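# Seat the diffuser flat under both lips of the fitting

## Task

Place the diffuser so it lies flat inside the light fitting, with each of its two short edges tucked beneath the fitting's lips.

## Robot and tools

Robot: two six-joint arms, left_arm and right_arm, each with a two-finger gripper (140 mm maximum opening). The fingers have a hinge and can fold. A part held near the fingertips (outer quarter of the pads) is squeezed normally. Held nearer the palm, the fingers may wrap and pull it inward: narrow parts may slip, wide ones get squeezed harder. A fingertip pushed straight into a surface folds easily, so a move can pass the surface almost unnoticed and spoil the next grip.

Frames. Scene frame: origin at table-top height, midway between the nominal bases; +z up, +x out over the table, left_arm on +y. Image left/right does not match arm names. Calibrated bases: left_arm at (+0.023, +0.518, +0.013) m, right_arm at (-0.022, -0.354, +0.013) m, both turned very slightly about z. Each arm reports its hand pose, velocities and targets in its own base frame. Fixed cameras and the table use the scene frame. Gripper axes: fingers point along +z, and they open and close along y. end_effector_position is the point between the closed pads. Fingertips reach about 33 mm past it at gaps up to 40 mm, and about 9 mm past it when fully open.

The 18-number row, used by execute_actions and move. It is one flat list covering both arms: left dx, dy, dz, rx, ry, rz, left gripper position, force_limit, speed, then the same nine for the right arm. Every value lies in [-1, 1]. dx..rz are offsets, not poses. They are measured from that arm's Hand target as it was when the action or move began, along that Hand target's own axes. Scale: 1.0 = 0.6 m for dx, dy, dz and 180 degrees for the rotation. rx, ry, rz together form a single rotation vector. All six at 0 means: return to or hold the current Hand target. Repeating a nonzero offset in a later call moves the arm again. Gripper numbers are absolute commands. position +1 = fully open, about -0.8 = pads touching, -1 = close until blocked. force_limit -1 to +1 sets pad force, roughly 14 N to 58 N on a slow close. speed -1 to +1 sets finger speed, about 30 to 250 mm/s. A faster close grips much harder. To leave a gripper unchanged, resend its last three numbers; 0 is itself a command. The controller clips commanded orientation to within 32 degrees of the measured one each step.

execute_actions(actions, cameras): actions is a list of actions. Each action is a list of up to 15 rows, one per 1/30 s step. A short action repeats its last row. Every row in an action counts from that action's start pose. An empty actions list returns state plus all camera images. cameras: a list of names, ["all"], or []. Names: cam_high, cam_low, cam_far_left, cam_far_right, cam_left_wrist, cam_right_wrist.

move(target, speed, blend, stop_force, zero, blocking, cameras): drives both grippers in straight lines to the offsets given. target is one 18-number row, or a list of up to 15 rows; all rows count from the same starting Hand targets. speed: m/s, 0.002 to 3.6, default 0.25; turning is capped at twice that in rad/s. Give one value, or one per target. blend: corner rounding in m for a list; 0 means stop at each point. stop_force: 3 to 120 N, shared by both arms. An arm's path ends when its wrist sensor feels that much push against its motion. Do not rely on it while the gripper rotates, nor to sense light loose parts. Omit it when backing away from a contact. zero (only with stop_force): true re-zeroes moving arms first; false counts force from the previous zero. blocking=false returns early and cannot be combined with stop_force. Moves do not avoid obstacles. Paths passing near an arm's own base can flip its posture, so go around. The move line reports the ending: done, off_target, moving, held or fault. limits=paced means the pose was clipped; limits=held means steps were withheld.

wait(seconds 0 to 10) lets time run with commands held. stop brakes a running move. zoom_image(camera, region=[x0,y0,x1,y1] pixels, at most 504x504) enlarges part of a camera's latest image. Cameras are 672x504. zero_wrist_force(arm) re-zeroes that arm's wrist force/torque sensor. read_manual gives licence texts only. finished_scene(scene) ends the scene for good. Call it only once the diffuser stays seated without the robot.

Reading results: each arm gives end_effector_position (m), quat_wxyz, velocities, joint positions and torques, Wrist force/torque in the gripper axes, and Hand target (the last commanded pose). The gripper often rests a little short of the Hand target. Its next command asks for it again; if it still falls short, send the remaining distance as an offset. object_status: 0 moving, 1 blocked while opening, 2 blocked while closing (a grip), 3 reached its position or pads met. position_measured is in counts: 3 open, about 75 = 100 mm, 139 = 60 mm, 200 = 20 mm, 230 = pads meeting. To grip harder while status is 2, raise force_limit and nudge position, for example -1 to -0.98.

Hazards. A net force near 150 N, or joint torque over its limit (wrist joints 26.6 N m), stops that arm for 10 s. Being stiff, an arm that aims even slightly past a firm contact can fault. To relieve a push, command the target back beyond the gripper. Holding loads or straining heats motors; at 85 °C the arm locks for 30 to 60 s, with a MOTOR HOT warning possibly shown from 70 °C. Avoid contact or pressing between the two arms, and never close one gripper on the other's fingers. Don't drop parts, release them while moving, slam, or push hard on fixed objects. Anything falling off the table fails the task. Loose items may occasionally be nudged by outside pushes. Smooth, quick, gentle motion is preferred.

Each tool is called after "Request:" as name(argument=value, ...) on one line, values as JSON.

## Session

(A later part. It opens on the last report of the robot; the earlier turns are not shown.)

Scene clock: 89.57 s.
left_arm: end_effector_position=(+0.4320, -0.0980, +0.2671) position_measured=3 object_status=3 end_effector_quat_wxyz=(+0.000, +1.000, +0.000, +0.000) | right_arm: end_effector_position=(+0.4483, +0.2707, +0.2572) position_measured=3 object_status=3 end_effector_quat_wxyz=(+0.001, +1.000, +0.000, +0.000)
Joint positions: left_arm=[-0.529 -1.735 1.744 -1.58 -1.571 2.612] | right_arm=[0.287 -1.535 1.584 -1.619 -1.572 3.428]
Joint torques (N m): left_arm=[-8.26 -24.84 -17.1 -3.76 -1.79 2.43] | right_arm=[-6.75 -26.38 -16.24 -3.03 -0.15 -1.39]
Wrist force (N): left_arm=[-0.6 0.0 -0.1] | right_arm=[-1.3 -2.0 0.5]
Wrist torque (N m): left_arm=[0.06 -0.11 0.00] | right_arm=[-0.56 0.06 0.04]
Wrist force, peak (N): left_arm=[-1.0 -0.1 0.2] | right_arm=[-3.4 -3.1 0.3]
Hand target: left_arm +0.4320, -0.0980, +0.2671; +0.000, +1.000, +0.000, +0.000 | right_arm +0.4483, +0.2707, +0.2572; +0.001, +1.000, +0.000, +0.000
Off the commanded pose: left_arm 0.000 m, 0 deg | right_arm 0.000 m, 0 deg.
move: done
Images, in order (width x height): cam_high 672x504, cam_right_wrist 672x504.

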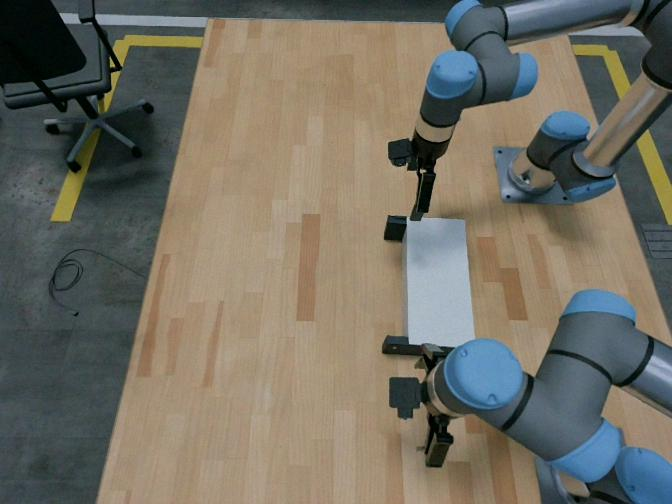

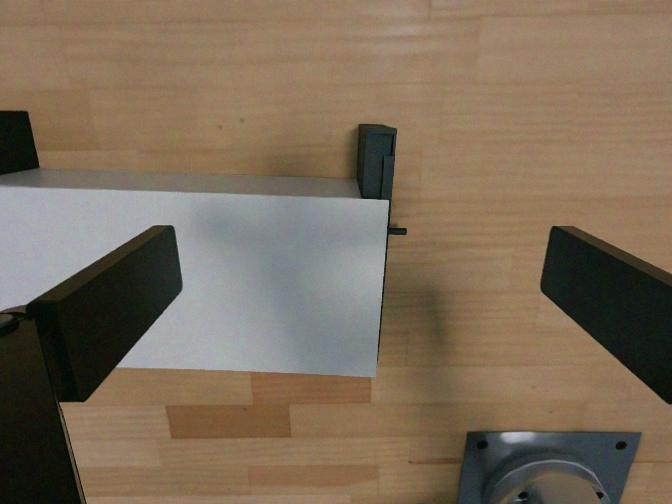

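Request:
move(target=[-0.4367, 0.3317, 0.1118, 0.3849, 0.3849, 0.3849, 0.0, 1, 0, 0, 0, 0, 0, 0, 0, 1, 1, 1], speed=0.3, cameras=["cam_high", "cam_left_wrist", "cam_far_left"])

Scene clock: 117.57 s.
left_arm: end_effector_position=(+0.1701, -0.2971, +0.2000) position_measured=129 object_status=3 end_effector_quat_wxyz=(+0.500, -0.500, +0.500, -0.500) | right_arm: end_effector_position=(+0.4483, +0.2707, +0.2572) position_measured=3 object_status=3 end_effector_quat_wxyz=(+0.001, +1.000, +0.000, +0.000)
Joint positions: left_arm=[-2.431 -1.493 2.312 -0.819 -0.861 1.571] | right_arm=[0.287 -1.535 1.584 -1.619 -1.572 3.428]
Joint torques (N m): left_arm=[1.82 -11.15 -27.71 0.52 -1.92 -2.48] | right_arm=[-6.23 -29.51 -13.2 -4.66 0.21 -1.04]
Wrist force (N): left_arm=[-0.9 -0.8 1.1] | right_arm=[-1.1 -1.9 0.6]
Wrist torque (N m): left_arm=[0.21 0.49 0.29] | right_arm=[-0.54 0.02 0.04]
Wrist force, peak (N): left_arm=[-0.4 -1.6 0.9] | right_arm=[-1.1 -2.3 1.0]
Hand target: left_arm +0.1701, -0.2971, +0.2000; +0.500, -0.500, +0.500, -0.500 | right_arm +0.4483, +0.2707, +0.2572; +0.001, +1.000, +0.000, +0.000
Off the commanded pose: left_arm 0.000 m, 0 deg | right_arm 0.000 m, 0 deg.
move: done
Images, in order (width x height): cam_high 672x504, cam_far_left 672x504, cam_left_wrist 672x504.

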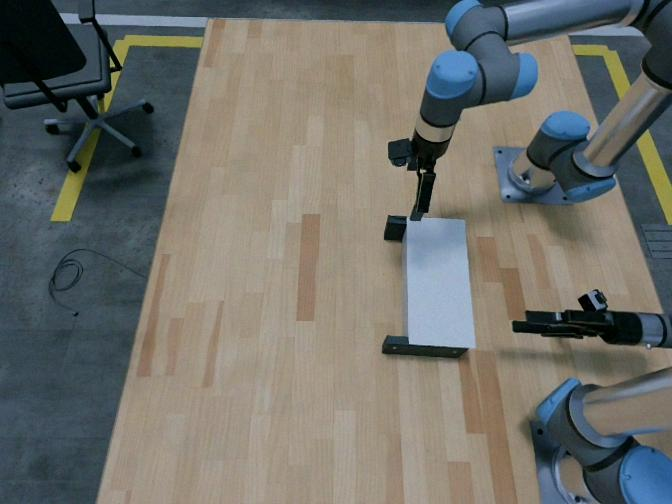

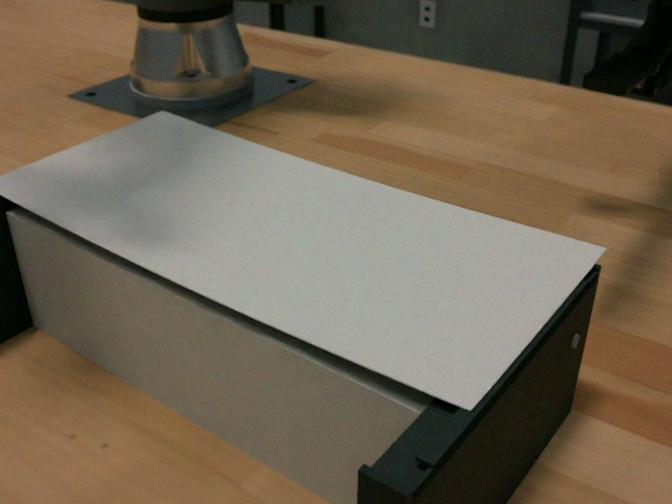

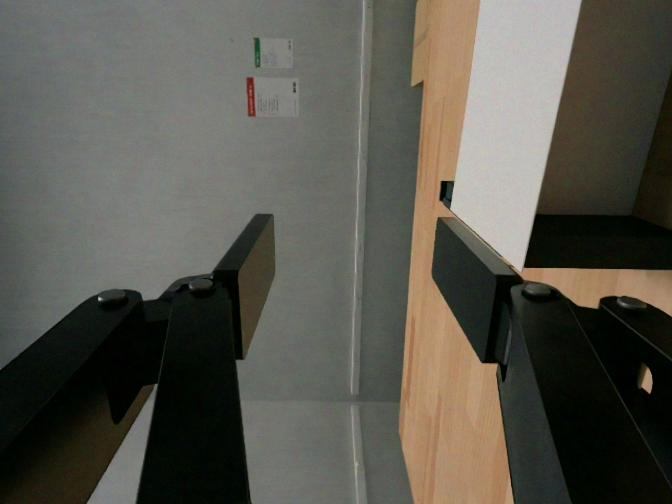

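Request:
zoom_image(camera="cam_left_wrist", region=[420, 150, 590, 290])

Request:
move(target=[0, 0.1738, -0.02, 0, 0, 0, 0.0, 1, 0, 0, 0, 0, 0, 0, 0, 1, 1, 1], speed=0.2, cameras=["cam_left_wrist", "cam_far_left"])

Scaled by 2.965 from the camera's 672x504 image, which has a finer 960x720 frame.

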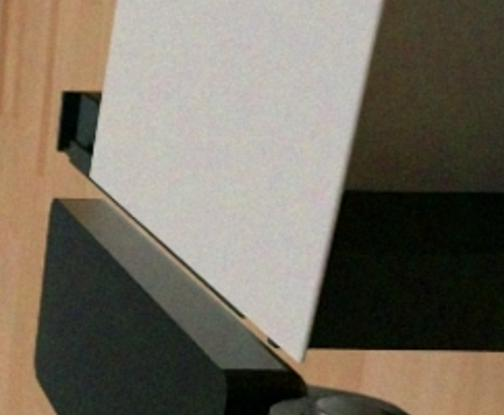

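Scene clock: 119.67 s.
left_arm: end_effector_position=(+0.1581, -0.2971, +0.0958) position_measured=129 object_status=3 end_effector_quat_wxyz=(+0.500, -0.500, +0.500, -0.500) end_effector_velocity=(-0.001, -0.001, -0.001) end_effector_angular_velocity=(-0.005, +0.003, -0.002) | right_arm: end_effector_position=(+0.4483, +0.2707, +0.2572) position_measured=3 object_status=3 end_effector_quat_wxyz=(+0.001, +1.000, +0.000, +0.000)
Joint positions: left_arm=[-2.457 -1.194 2.372 -1.178 -0.886 1.571] | right_arm=[0.287 -1.535 1.584 -1.619 -1.572 3.428]
Joint velocities: left_arm=[-0.001 0.001 -0.001 -0.005 0.001 -0.002] | right_arm=[within noise]
Joint torques (N m): left_arm=[11.38 -13.66 -18.83 0.36 1.86 -2.73] | right_arm=[-5.31 -32.16 -12.14 -4.67 -0.2 -1.06]
Wrist force (N): left_arm=[-0.7 -0.5 1.2] | right_arm=[-1.2 -2.0 0.7]
Wrist torque (N m): left_arm=[0.27 0.47 0.38] | right_arm=[-0.56 0.03 0.04]
Wrist force, peak (N): left_arm=[-0.7 -3.0 1.3] | right_arm=[-1.4 -2.2 0.7]
Hand target: left_arm +0.1581, -0.2971, +0.0957; +0.500, -0.500, +0.500, -0.500 | right_arm +0.4483, +0.2707, +0.2572; +0.001, +1.000, +0.000, +0.000
Off the commanded pose: left_arm 0.000 m, 0 deg | right_arm 0.000 m, 0 deg.
move: done
Images, in order (width x height): cam_far_left 672x504, cam_left_wrist 672x504.

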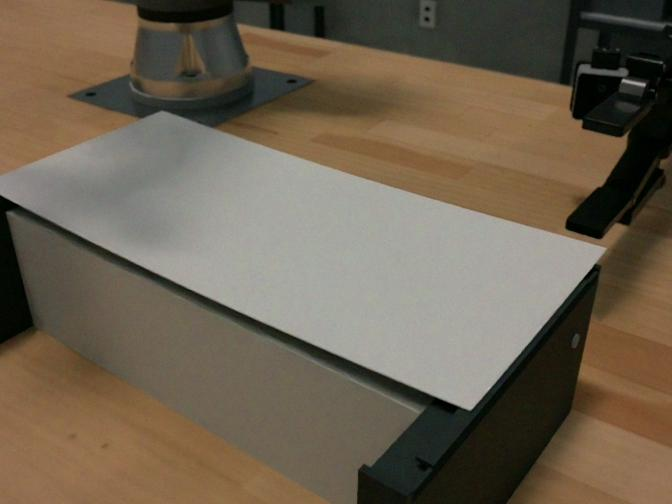

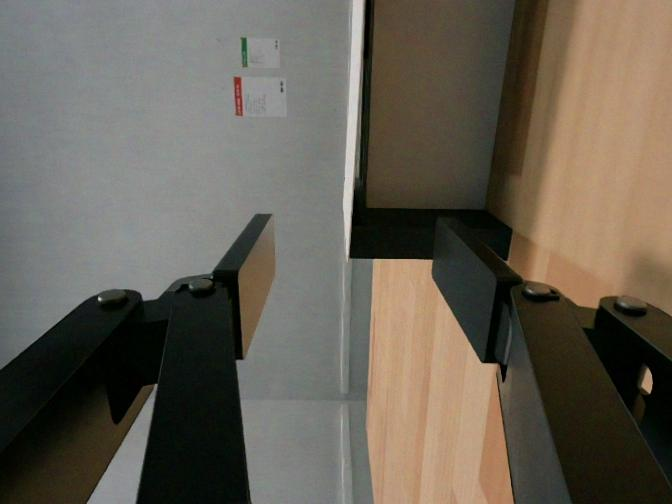

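Request:
zoom_image(camera="cam_left_wrist", region=[325, 150, 425, 280])

Request:
zoom_image(camera="cam_left_wrist", region=[325, 0, 425, 130])

Scaled by 3.877 from the camera's 672x504 image, which has a finer 960x720 frame.

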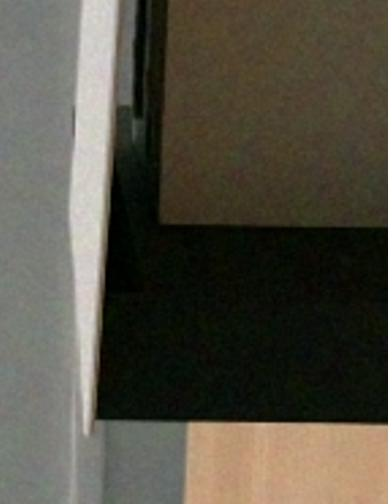

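Scaled by 3.877 from the camera's 672x504 image, which has a finer 960x720 frame.

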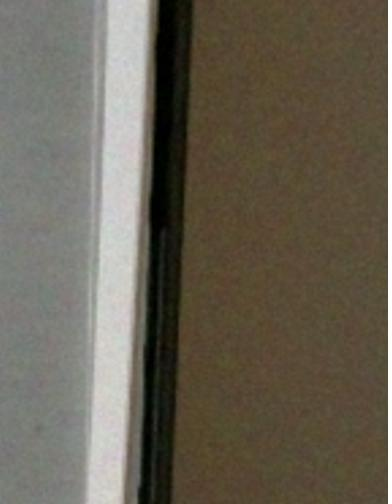

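Request:
move(target=[0, -0.0018, 0.1498, 0, 0, 0.0111, -0.3, 0, -0.5, 0, 0, 0, 0, 0, 0, 1, 1, 1], speed=0.12, cameras=["cam_left_wrist", "cam_far_left"])

Scene clock: 127.13 s.
left_arm: end_effector_position=(+0.2479, -0.2970, +0.0968) position_measured=167 object_status=3 end_effector_quat_wxyz=(+0.509, -0.491, +0.509, -0.491) | right_arm: end_effector_position=(+0.4483, +0.2707, +0.2572) position_measured=3 object_status=3 end_effector_quat_wxyz=(+0.001, +1.000, +0.000, +0.000)
Joint positions: left_arm=[-2.235 -1.241 2.459 -1.219 -0.664 1.606] | right_arm=[0.287 -1.535 1.584 -1.619 -1.572 3.428]
Joint torques (N m): left_arm=[3.87 -12.68 -18.37 2.7 0.26 -2.78] | right_arm=[-4.16 -33.1 -12.86 -4.77 -0.82 -0.82]
Wrist force (N): left_arm=[-0.9 -1.0 1.1] | right_arm=[-1.0 -2.0 0.5]
Wrist torque (N m): left_arm=[0.17 0.47 0.32] | right_arm=[-0.56 0.00 0.04]
Wrist force, peak (N): left_arm=[-1.1 -0.9 3.0] | right_arm=[-1.0 -2.3 0.8]
Hand target: left_arm +0.2479, -0.2971, +0.0968; +0.509, -0.491, +0.509, -0.491 | right_arm +0.4483, +0.2707, +0.2572; +0.001, +1.000, +0.000, +0.000
Off the commanded pose: left_arm 0.000 m, 0 deg | right_arm 0.000 m, 0 deg.
move: done
Images, in order (width x height): cam_far_left 672x504, cam_left_wrist 672x504.

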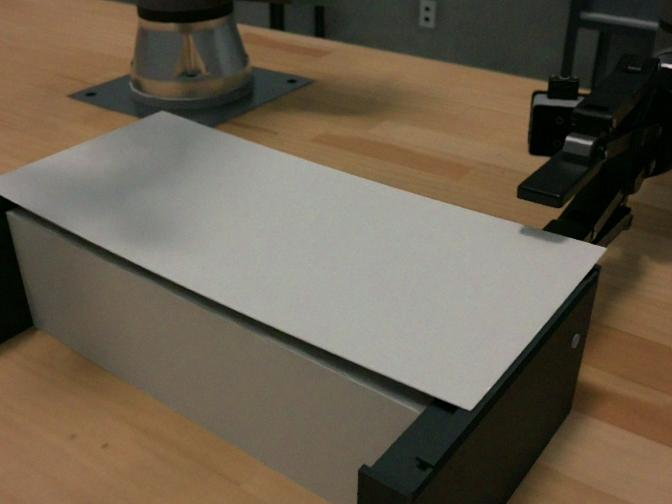

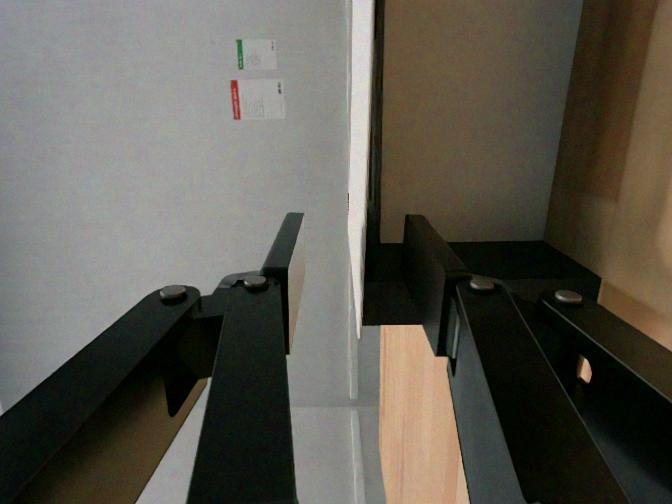

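Request:
execute_actions(actions=[[[0,0,0,0,0,0,-1,0.6,-1, 0,0,0,0,0,0,1,1,1]]], cameras=["cam_left_wrist", "cam_far_left"])

Scene clock: 129.63 s.
left_arm: end_effector_position=(+0.2479, -0.2971, +0.0968) position_measured=231 object_status=0 end_effector_quat_wxyz=(+0.509, -0.491, +0.509, -0.491) | right_arm: end_effector_position=(+0.4483, +0.2707, +0.2572) position_measured=3 object_status=3 end_effector_quat_wxyz=(+0.001, +1.000, +0.000, +0.000)
Joint positions: left_arm=[-2.234 -1.241 2.459 -1.219 -0.664 1.606] | right_arm=[0.287 -1.535 1.584 -1.619 -1.572 3.428]
Joint torques (N m): left_arm=[8.56 -12.53 -19.14 2.61 1.69 -2.78] | right_arm=[-3.05 -32.54 -12.87 -4.63 -0.97 -0.74]
Wrist force (N): left_arm=[-0.7 -0.3 1.1] | right_arm=[-0.9 -1.9 0.7]
Wrist torque (N m): left_arm=[0.13 0.43 0.34] | right_arm=[-0.52 -0.02 0.03]
Wrist force, peak (N): left_arm=[-0.9 -0.8 1.3] | right_arm=[-1.3 -2.2 0.4]
Hand target: left_arm +0.2479, -0.2971, +0.0968; +0.509, -0.491, +0.509, -0.491 | right_arm +0.4483, +0.2707, +0.2572; +0.001, +1.000, +0.000, +0.000
Off the commanded pose: left_arm 0.000 m, 0 deg | right_arm 0.000 m, 0 deg.
Images, in order (width x height): cam_far_left 672x504, cam_left_wrist 672x504.

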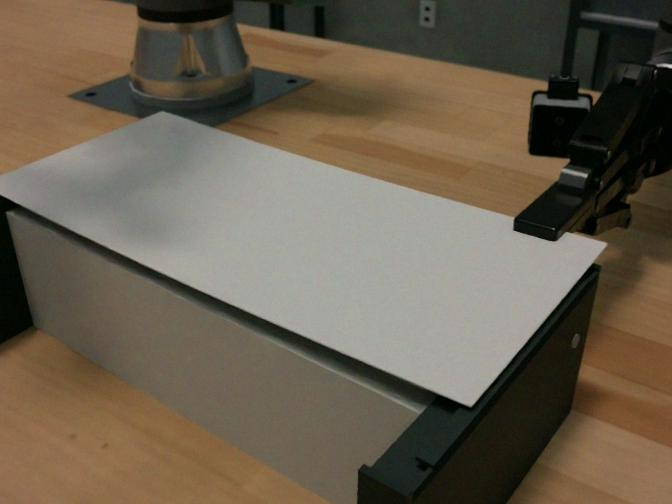

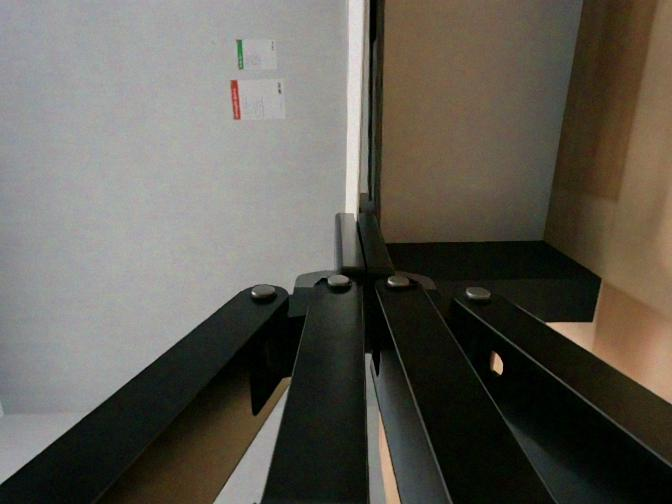

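Request:
wait(seconds=0.6)

Request:
zoom_image(camera="cam_left_wrist", region=[300, 150, 430, 300])

Scene clock: 130.43 s.
left_arm: end_effector_position=(+0.2479, -0.2971, +0.0968) position_measured=231 object_status=3 end_effector_quat_wxyz=(+0.509, -0.491, +0.509, -0.491) | right_arm: end_effector_position=(+0.4483, +0.2707, +0.2572) position_measured=3 object_status=3 end_effector_quat_wxyz=(+0.001, +1.000, +0.000, +0.000)
Joint positions: left_arm=[-2.234 -1.241 2.459 -1.219 -0.664 1.606] | right_arm=[0.287 -1.535 1.584 -1.619 -1.572 3.428]
Joint torques (N m): left_arm=[9.9 -11.42 -18.34 2.58 1.51 -2.84] | right_arm=[-2.59 -32.78 -12.94 -4.49 -0.9 -0.65]
Wrist force (N): left_arm=[-0.7 -0.3 1.0] | right_arm=[-1.0 -2.0 0.4]
Wrist torque (N m): left_arm=[0.14 0.42 0.33] | right_arm=[-0.54 -0.01 0.04]
Wrist force, peak (N): left_arm=[-1.2 -0.2 1.2] | right_arm=[-1.4 -2.0 0.5]
Hand target: left_arm +0.2479, -0.2971, +0.0968; +0.509, -0.491, +0.509, -0.491 | right_arm +0.4483, +0.2707, +0.2572; +0.001, +1.000, +0.000, +0.000
Tool commands: left_gripper/position=-1.0 left_gripper/force_limit=+0.6 left_gripper/speed=-1.0 right_gripper/position=+1.0 right_gripper/force_limit=+1.0 right_gripper/speed=+1.0
Off the commanded pose: left_arm 0.000 m, 0 deg | right_arm 0.000 m, 0 deg.
wait: 0.60 s; at rest from the start

Scaled by 3.360 from the camera's 672x504 image, which has a finer 960x720 frame.
This view is cut from an older image: the scene may have changed since it was taken.

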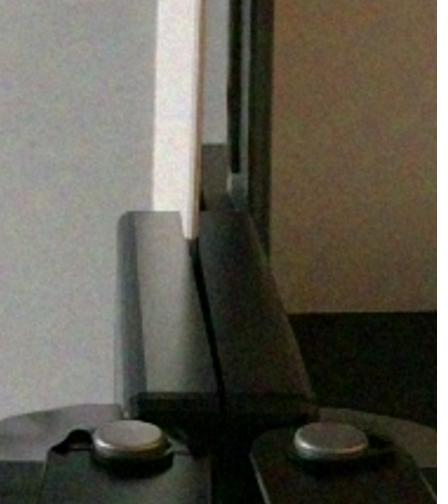

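Request:
move(target=[0, -0.02, 0, 0, 0, 0, -1, 0.6, -1, 0, 0, 0, 0, 0, 0, 1, 1, 1], speed=0.05, cameras=["cam_left_wrist", "cam_far_left", "cam_far_right"])

Scene clock: 133.00 s.
left_arm: end_effector_position=(+0.2479, -0.2975, +0.1088) position_measured=231 object_status=3 end_effector_quat_wxyz=(+0.509, -0.491, +0.509, -0.491) end_effector_velocity=(+0.000, -0.001, -0.002) end_effector_angular_velocity=(-0.001, +0.001, -0.002) | right_arm: end_effector_position=(+0.4483, +0.2707, +0.2572) position_measured=3 object_status=3 end_effector_quat_wxyz=(+0.001, +1.000, +0.000, +0.000)
Joint positions: left_arm=[-2.233 -1.282 2.453 -1.172 -0.663 1.606] | right_arm=[0.287 -1.535 1.584 -1.619 -1.572 3.428]
Joint velocities: left_arm=[0 0.004 0 -0.006 0.002 0] | right_arm=[within noise]
Joint torques (N m): left_arm=[10.83 -9.8 -11.85 0.2 1.74 -1.85] | right_arm=[-1.17 -33.45 -13.63 -4.64 -0.89 -0.5]
Wrist force (N): left_arm=[-0.9 0.2 1.2] | right_arm=[-1.1 -2.3 0.3]
Wrist torque (N m): left_arm=[0.19 0.43 0.38] | right_arm=[-0.61 0.02 0.04]
Wrist force, peak (N): left_arm=[-1.2 -0.2 1.2] | right_arm=[-1.0 -2.6 0.7]
Hand target: left_arm +0.2479, -0.2975, +0.1088; +0.509, -0.491, +0.509, -0.491 | right_arm +0.4483, +0.2707, +0.2572; +0.001, +1.000, +0.000, +0.000
Off the commanded pose: left_arm 0.000 m, 0 deg | right_arm 0.000 m, 0 deg.
move: done
Images, in order (width x height): cam_far_left 672x504, cam_far_right 672x504, cam_left_wrist 672x504.

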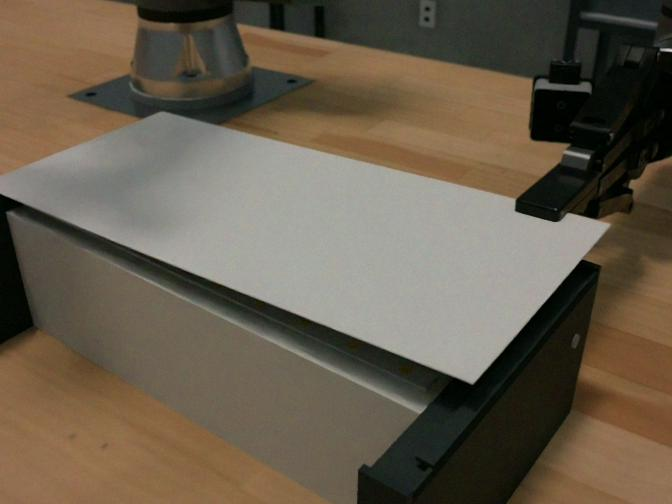

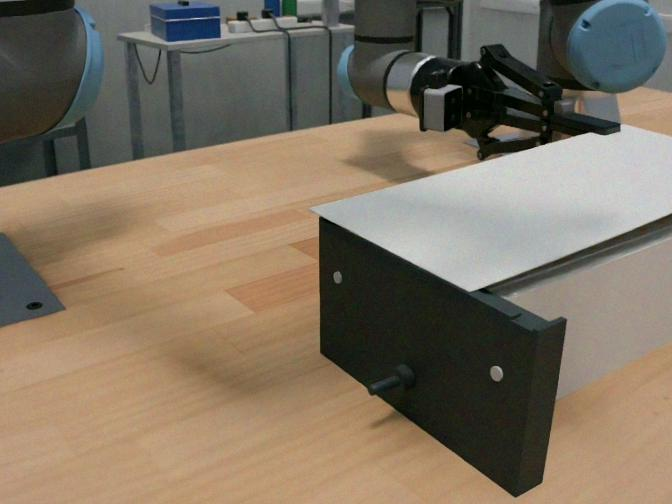

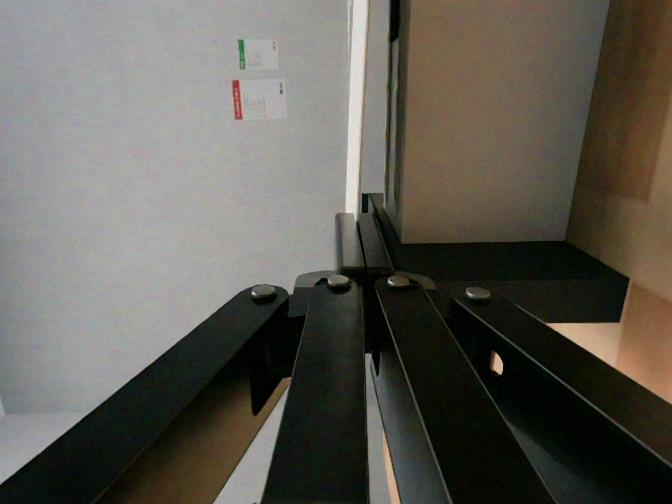

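Request:
zoom_image(camera="cam_far_left", region=[340, 250, 620, 500])

Request:
zoom_image(camera="cam_far_left", region=[480, 140, 660, 290])

Scaled by 1.800 from the camera's 672x504 image, which has a finer 960x720 frame.

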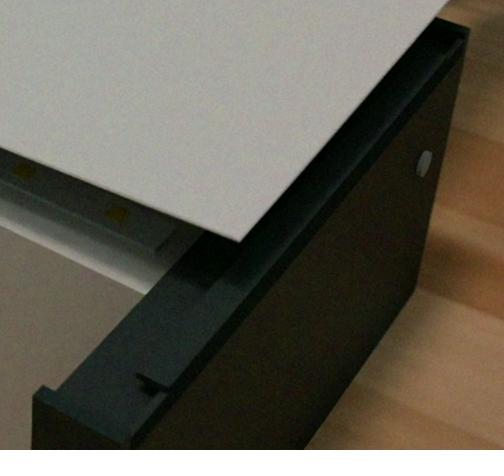

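Scaled by 2.800 from the camera's 672x504 image, which has a finer 960x720 frame.

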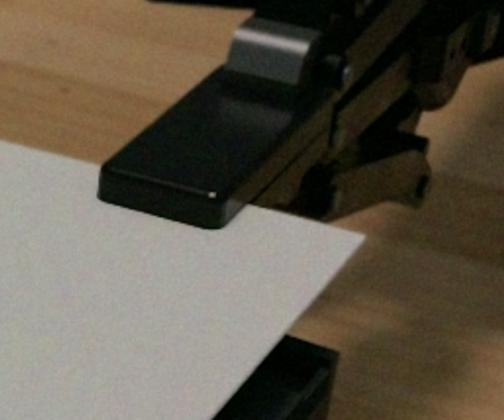

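Request:
move(target=[0, -0.0333, 0, 0, 0, -0.0167, -1, 0.6, -1, 0, 0, 0, 0, 0, 0, 1, 1, 1], speed=0.08, cameras=["cam_right_wrist", "cam_far_left", "cam_far_right"])

Request:
zoom_image(camera="cam_far_right", region=[290, 120, 672, 404])

Scene clock: 136.03 s.
left_arm: end_effector_position=(+0.2479, -0.2983, +0.1287) position_measured=231 object_status=3 end_effector_quat_wxyz=(+0.496, -0.505, +0.496, -0.504) end_effector_velocity=(+0.000, -0.001, -0.001) end_effector_angular_velocity=(+0.002, +0.003, +0.000) | right_arm: end_effector_position=(+0.4483, +0.2707, +0.2572) position_measured=3 object_status=3 end_effector_quat_wxyz=(+0.001, +1.000, +0.000, +0.000)
Joint positions: left_arm=[-2.232 -1.347 2.441 -1.094 -0.662 1.554] | right_arm=[0.287 -1.535 1.584 -1.619 -1.572 3.428]
Joint velocities: left_arm=[0.001 0.002 0 -0.006 0.001 0.006] | right_arm=[within noise]
Joint torques (N m): left_arm=[7.53 -7 -2.81 -0.06 1.35 2.95] | right_arm=[0.04 -32.31 -14 -4.71 -0.95 -0.41]
Wrist force (N): left_arm=[-0.7 0.1 1.2] | right_arm=[-0.8 -1.9 0.2]
Wrist torque (N m): left_arm=[0.12 0.45 0.47] | right_arm=[-0.52 -0.04 0.03]
Wrist force, peak (N): left_arm=[-1.2 0.1 1.4] | right_arm=[-1.5 -2.1 0.7]
Hand target: left_arm +0.2479, -0.2982, +0.1287; +0.496, -0.504, +0.496, -0.504 | right_arm +0.4483, +0.2707, +0.2572; +0.001, +1.000, +0.000, +0.000
Off the commanded pose: left_arm 0.000 m, 0 deg | right_arm 0.000 m, 0 deg.
move: done
Images, in order (width x height): cam_far_left 672x504, cam_far_right 672x504, cam_right_wrist 672x504.

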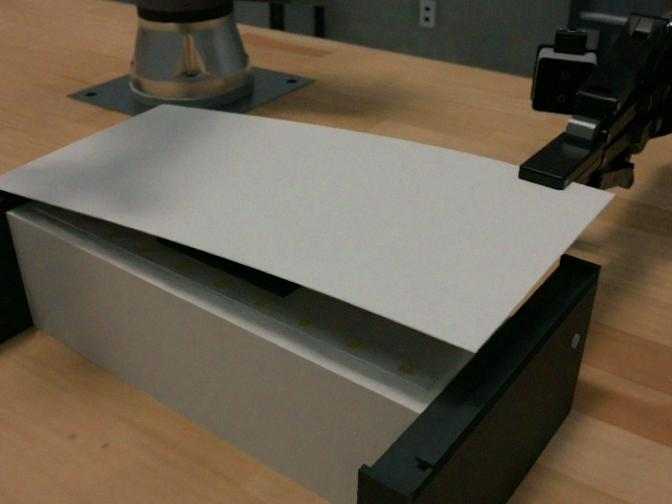

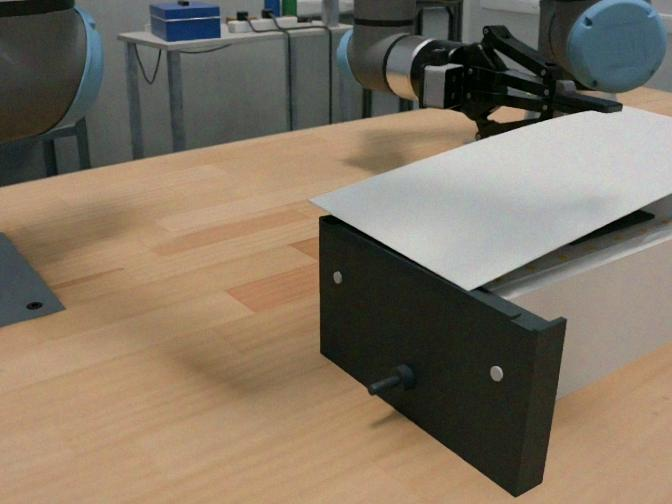

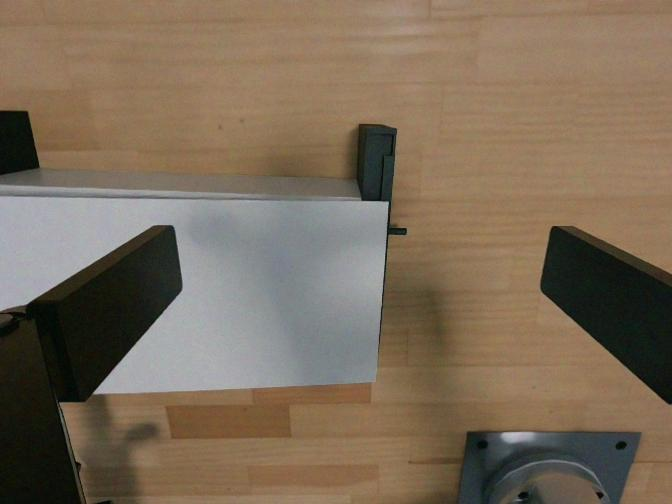

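Scaled by 1.319 from the camera's 672x504 image, which has a finer 960x720 frame.

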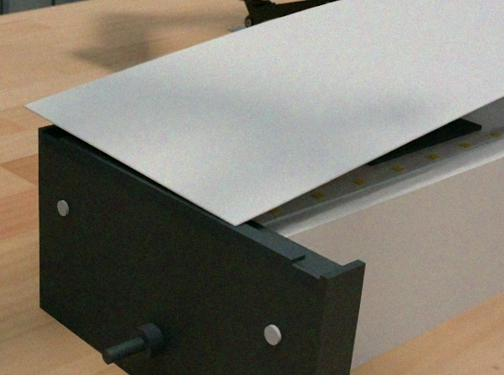

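Request:
zoom_image(camera="cam_right_wrist", region=[330, 300, 430, 400])

Request:
zoom_image(camera="cam_right_wrist", region=[330, 110, 430, 240])

Request:
zoom_image(camera="cam_far_left", region=[0, 80, 320, 320])

Request:
zoom_image(camera="cam_far_left", region=[340, 130, 660, 400])

Scaled by 5.040 from the camera's 672x504 image, which has a finer 960x720 frame.

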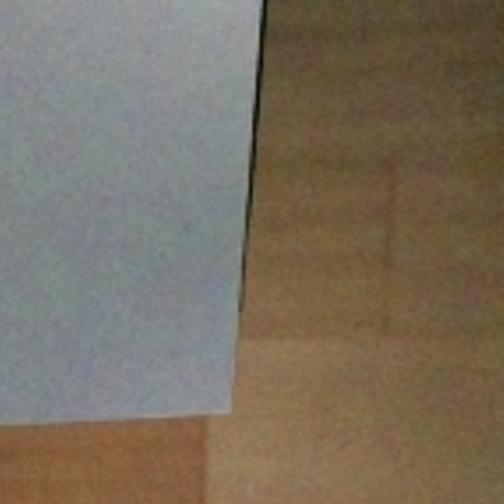

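Scaled by 3.877 from the camera's 672x504 image, which has a finer 960x720 frame.

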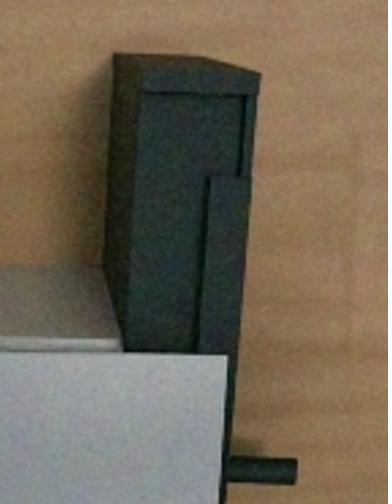

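Scaled by 1.575 from the camera's 672x504 image, which has a finer 960x720 frame.

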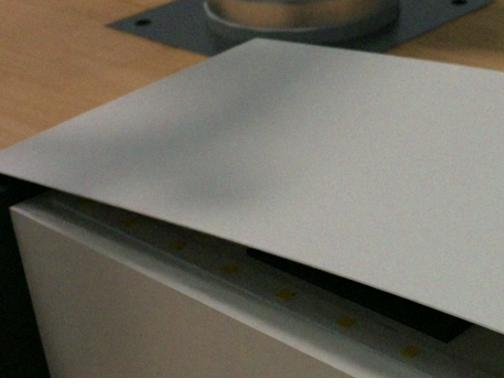

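Scaled by 1.575 from the camera's 672x504 image, which has a finer 960x720 frame.

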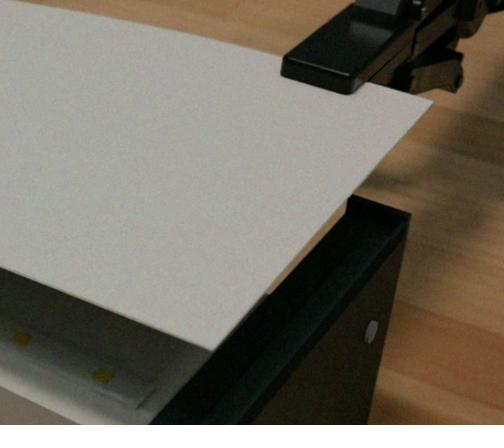

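Request:
move(target=[-0.0183, 0, 0.0575, 0.0128, 0, 0, -1, 0.6, -1, 0, 0, 0, 0, 0, 0, 1, 1, 1], speed=0.08, cameras=["cam_right_wrist", "cam_far_left", "cam_far_right", "cam_left_wrist"])

Request:
zoom_image(camera="cam_right_wrist", region=[330, 110, 430, 240])

Request:
zoom_image(camera="cam_far_right", region=[290, 120, 672, 404])

Scene clock: 142.67 s.
left_arm: end_effector_position=(+0.2825, -0.2871, +0.1285) position_measured=231 object_status=3 end_effector_quat_wxyz=(+0.506, -0.494, +0.485, -0.514) | right_arm: end_effector_position=(+0.4483, +0.2707, +0.2572) position_measured=3 object_status=3 end_effector_quat_wxyz=(+0.001, +1.000, +0.000, +0.000)
Joint positions: left_arm=[-2.149 -1.321 2.476 -1.082 -0.581 1.492] | right_arm=[0.287 -1.535 1.584 -1.619 -1.572 3.428]
Joint torques (N m): left_arm=[-10.17 -27.33 -21.8 0.08 -2.01 2.02] | right_arm=[2.06 -32.47 -14.87 -4.63 -1.06 -0.08]
Wrist force (N): left_arm=[-0.7 0.6 0.9] | right_arm=[-1.2 -1.8 0.4]
Wrist torque (N m): left_arm=[0.11 0.47 0.44] | right_arm=[-0.51 0.05 0.05]
Wrist force, peak (N): left_arm=[-1.4 0.4 2.1] | right_arm=[-1.1 -2.4 0.6]
Hand target: left_arm +0.2824, -0.2872, +0.1285; +0.506, -0.494, +0.485, -0.514 | right_arm +0.4483, +0.2707, +0.2572; +0.001, +1.000, +0.000, +0.000
Off the commanded pose: left_arm 0.000 m, 0 deg | right_arm 0.000 m, 0 deg.
move: done
Images, in order (width x height): cam_far_left 672x504, cam_far_right 672x504, cam_left_wrist 672x504, cam_right_wrist 672x504.

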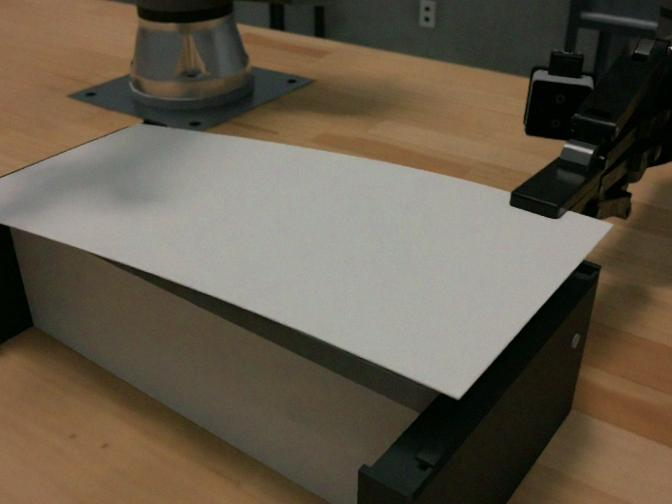

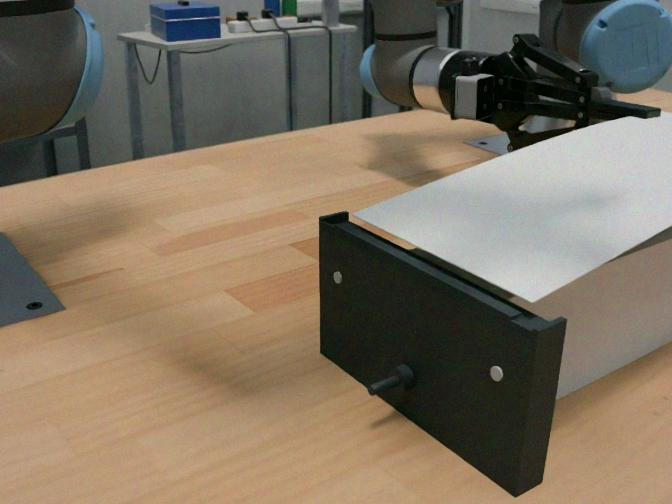

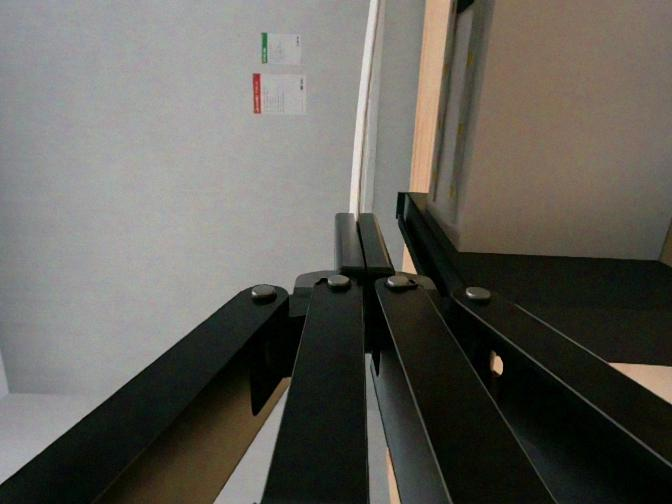

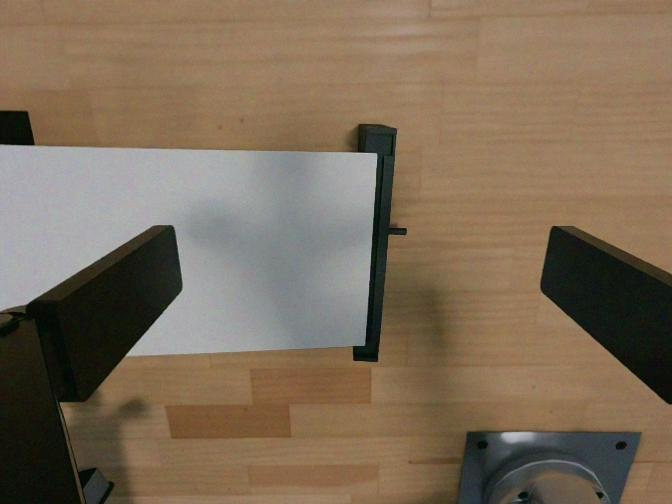

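Scaled by 3.877 from the camera's 672x504 image, which has a finer 960x720 frame.

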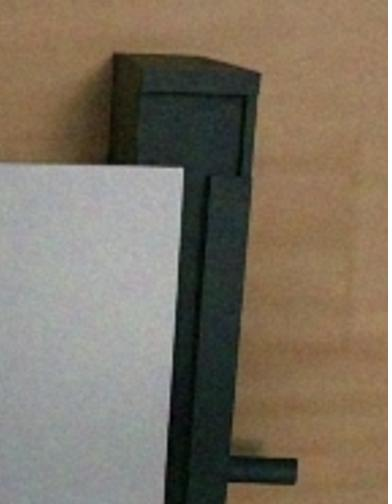

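Scaled by 1.319 from the camera's 672x504 image, which has a finer 960x720 frame.

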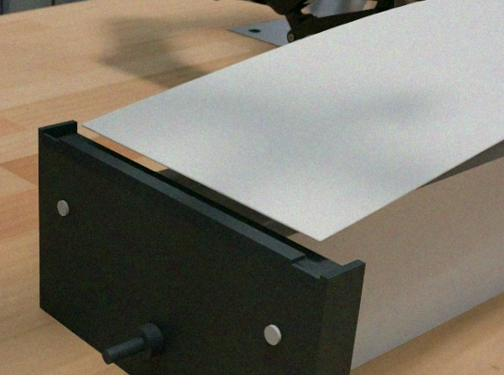

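Request:
move(target=[0, 0.0133, 0, 0, 0, 0, -1, 0.6, -1, 0, 0, 0, 0, 0, 0, 1, 1, 1], speed=0.05, cameras=["cam_right_wrist", "cam_far_right"])

Request:
zoom_image(camera="cam_far_right", region=[440, 230, 600, 350])

Request:
zoom_image(camera="cam_far_right", region=[310, 190, 450, 295])

Request:
zoom_image(camera="cam_right_wrist", region=[330, 110, 430, 240])

Scene clock: 144.93 s.
left_arm: end_effector_position=(+0.2828, -0.2873, +0.1205) position_measured=231 object_status=3 end_effector_quat_wxyz=(+0.506, -0.494, +0.485, -0.514) | right_arm: end_effector_position=(+0.4483, +0.2707, +0.2572) position_measured=3 object_status=3 end_effector_quat_wxyz=(+0.001, +1.000, +0.000, +0.000)
Joint positions: left_arm=[-2.148 -1.292 2.479 -1.114 -0.579 1.492] | right_arm=[0.287 -1.535 1.584 -1.619 -1.572 3.428]
Joint torques (N m): left_arm=[9.66 -25.14 -1.2 3.1 1.14 -2.22] | right_arm=[2.4 -32.63 -15.14 -4.57 -0.98 -0.08]
Wrist force (N): left_arm=[-0.9 0.2 1.2] | right_arm=[-0.9 -2.1 0.4]
Wrist torque (N m): left_arm=[0.12 0.51 0.43] | right_arm=[-0.58 -0.03 0.04]
Wrist force, peak (N): left_arm=[-1.2 0.8 0.9] | right_arm=[-1.3 -2.3 0.5]
Hand target: left_arm +0.2828, -0.2873, +0.1206; +0.506, -0.494, +0.485, -0.514 | right_arm +0.4483, +0.2707, +0.2572; +0.001, +1.000, +0.000, +0.000
Off the commanded pose: left_arm 0.000 m, 0 deg | right_arm 0.000 m, 0 deg.
move: done
Images, in order (width x height): cam_far_right 672x504, cam_right_wrist 672x504.

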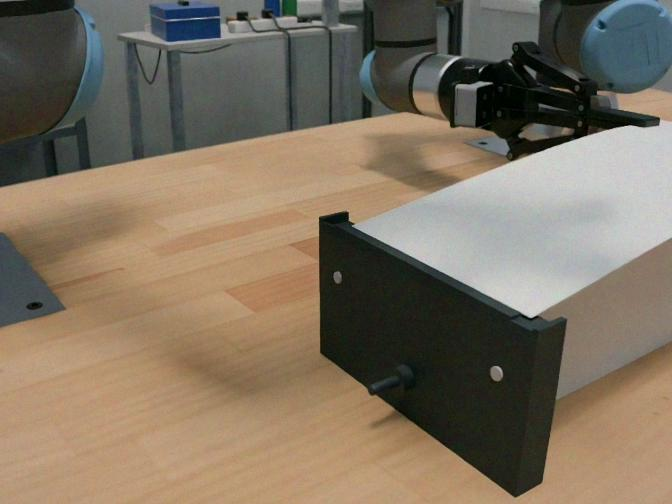

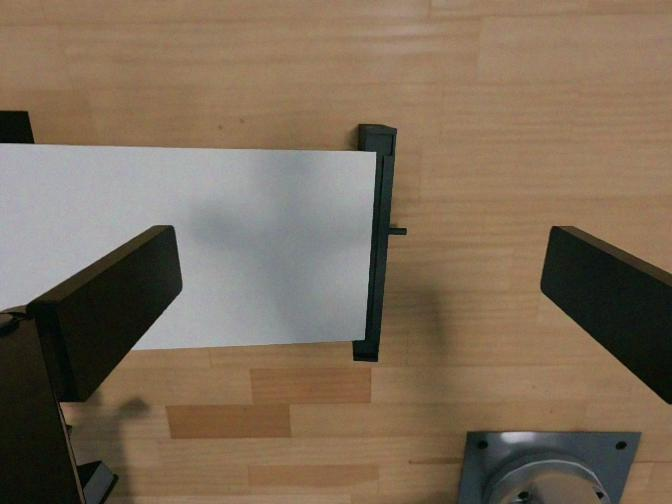

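Scaled by 3.150 from the camera's 672x504 image, which has a finer 960x720 frame.

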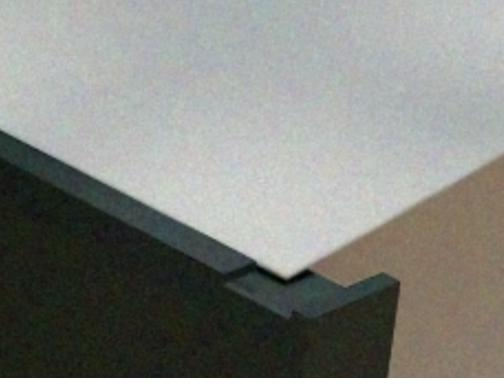

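Scaled by 3.600 from the camera's 672x504 image, which has a finer 960x720 frame.

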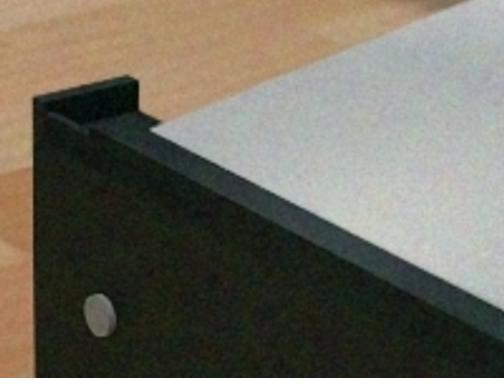

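Scaled by 3.877 from the camera's 672x504 image, which has a finer 960x720 frame.

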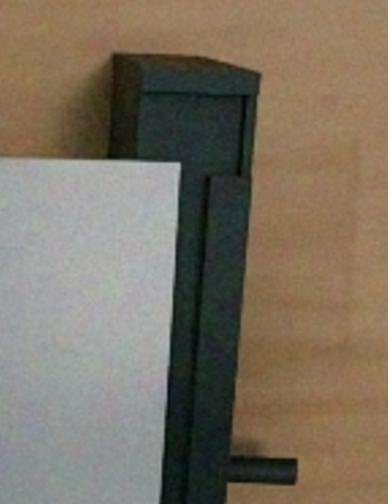

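Request:
move(target=[0, 0.01, 0, 0, 0, 0, -1, 0.6, -1, 0, 0, 0, 0, 0, 0, 1, 1, 1], speed=0.05, cameras=["cam_right_wrist", "cam_far_right"])

Request:
zoom_image(camera="cam_far_right", region=[440, 230, 600, 350])

Request:
zoom_image(camera="cam_far_right", region=[310, 190, 450, 295])

Scene clock: 147.20 s.
left_arm: end_effector_position=(+0.2830, -0.2874, +0.1145) position_measured=231 object_status=3 end_effector_quat_wxyz=(+0.506, -0.494, +0.485, -0.514) | right_arm: end_effector_position=(+0.4483, +0.2707, +0.2572) position_measured=3 object_status=3 end_effector_quat_wxyz=(+0.001, +1.000, +0.000, +0.000)
Joint positions: left_arm=[-2.146 -1.271 2.481 -1.137 -0.578 1.492] | right_arm=[0.287 -1.535 1.584 -1.619 -1.572 3.428]
Joint torques (N m): left_arm=[10.78 -29.16 1.17 3.11 1.54 -3] | right_arm=[3.74 -32.29 -15.4 -4.54 -0.92 0.08]
Wrist force (N): left_arm=[-0.9 0.6 1.0] | right_arm=[-1.2 -2.1 0.5]
Wrist torque (N m): left_arm=[0.15 0.52 0.45] | right_arm=[-0.59 0.03 0.04]
Wrist force, peak (N): left_arm=[-1.1 0.6 1.2] | right_arm=[-1.2 -2.2 0.6]
Hand target: left_arm +0.2830, -0.2874, +0.1146; +0.506, -0.494, +0.485, -0.514 | right_arm +0.4483, +0.2707, +0.2572; +0.001, +1.000, +0.000, +0.000
Off the commanded pose: left_arm 0.000 m, 0 deg | right_arm 0.000 m, 0 deg.
move: done
Images, in order (width x height): cam_far_right 672x504, cam_right_wrist 672x504.

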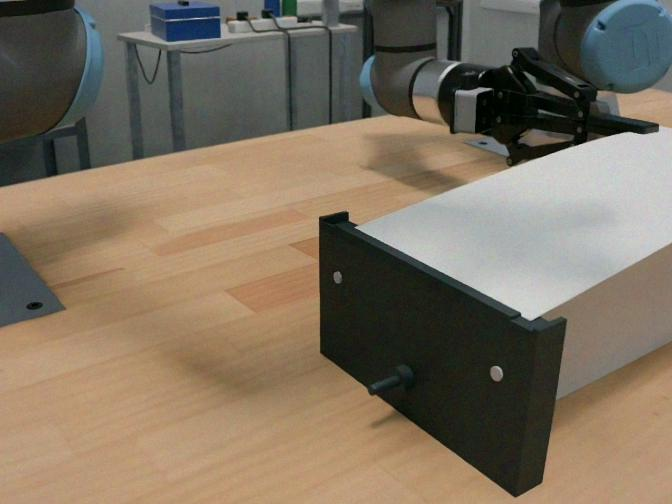

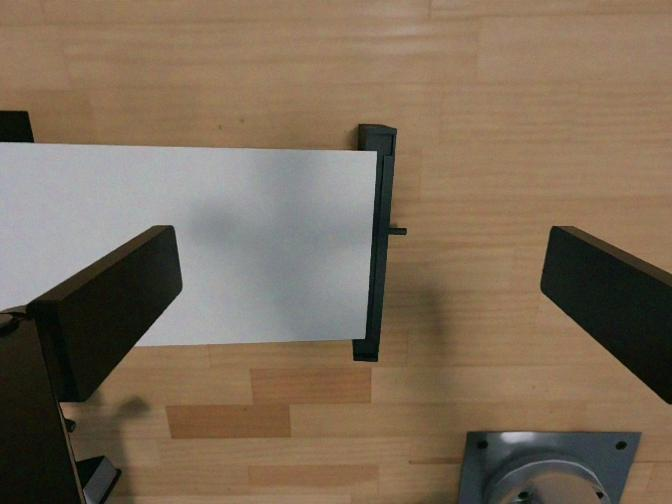

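Scaled by 3.150 from the camera's 672x504 image, which has a finer 960x720 frame.

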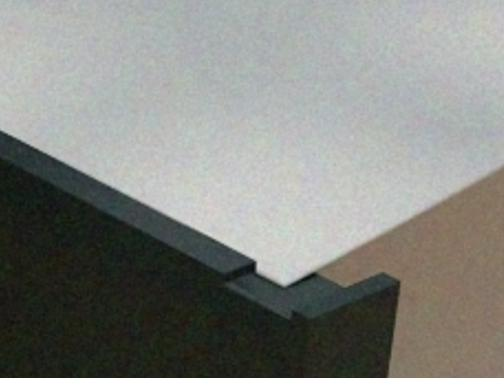

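Scaled by 3.600 from the camera's 672x504 image, which has a finer 960x720 frame.

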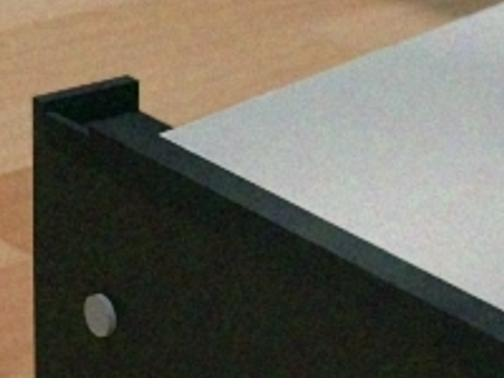

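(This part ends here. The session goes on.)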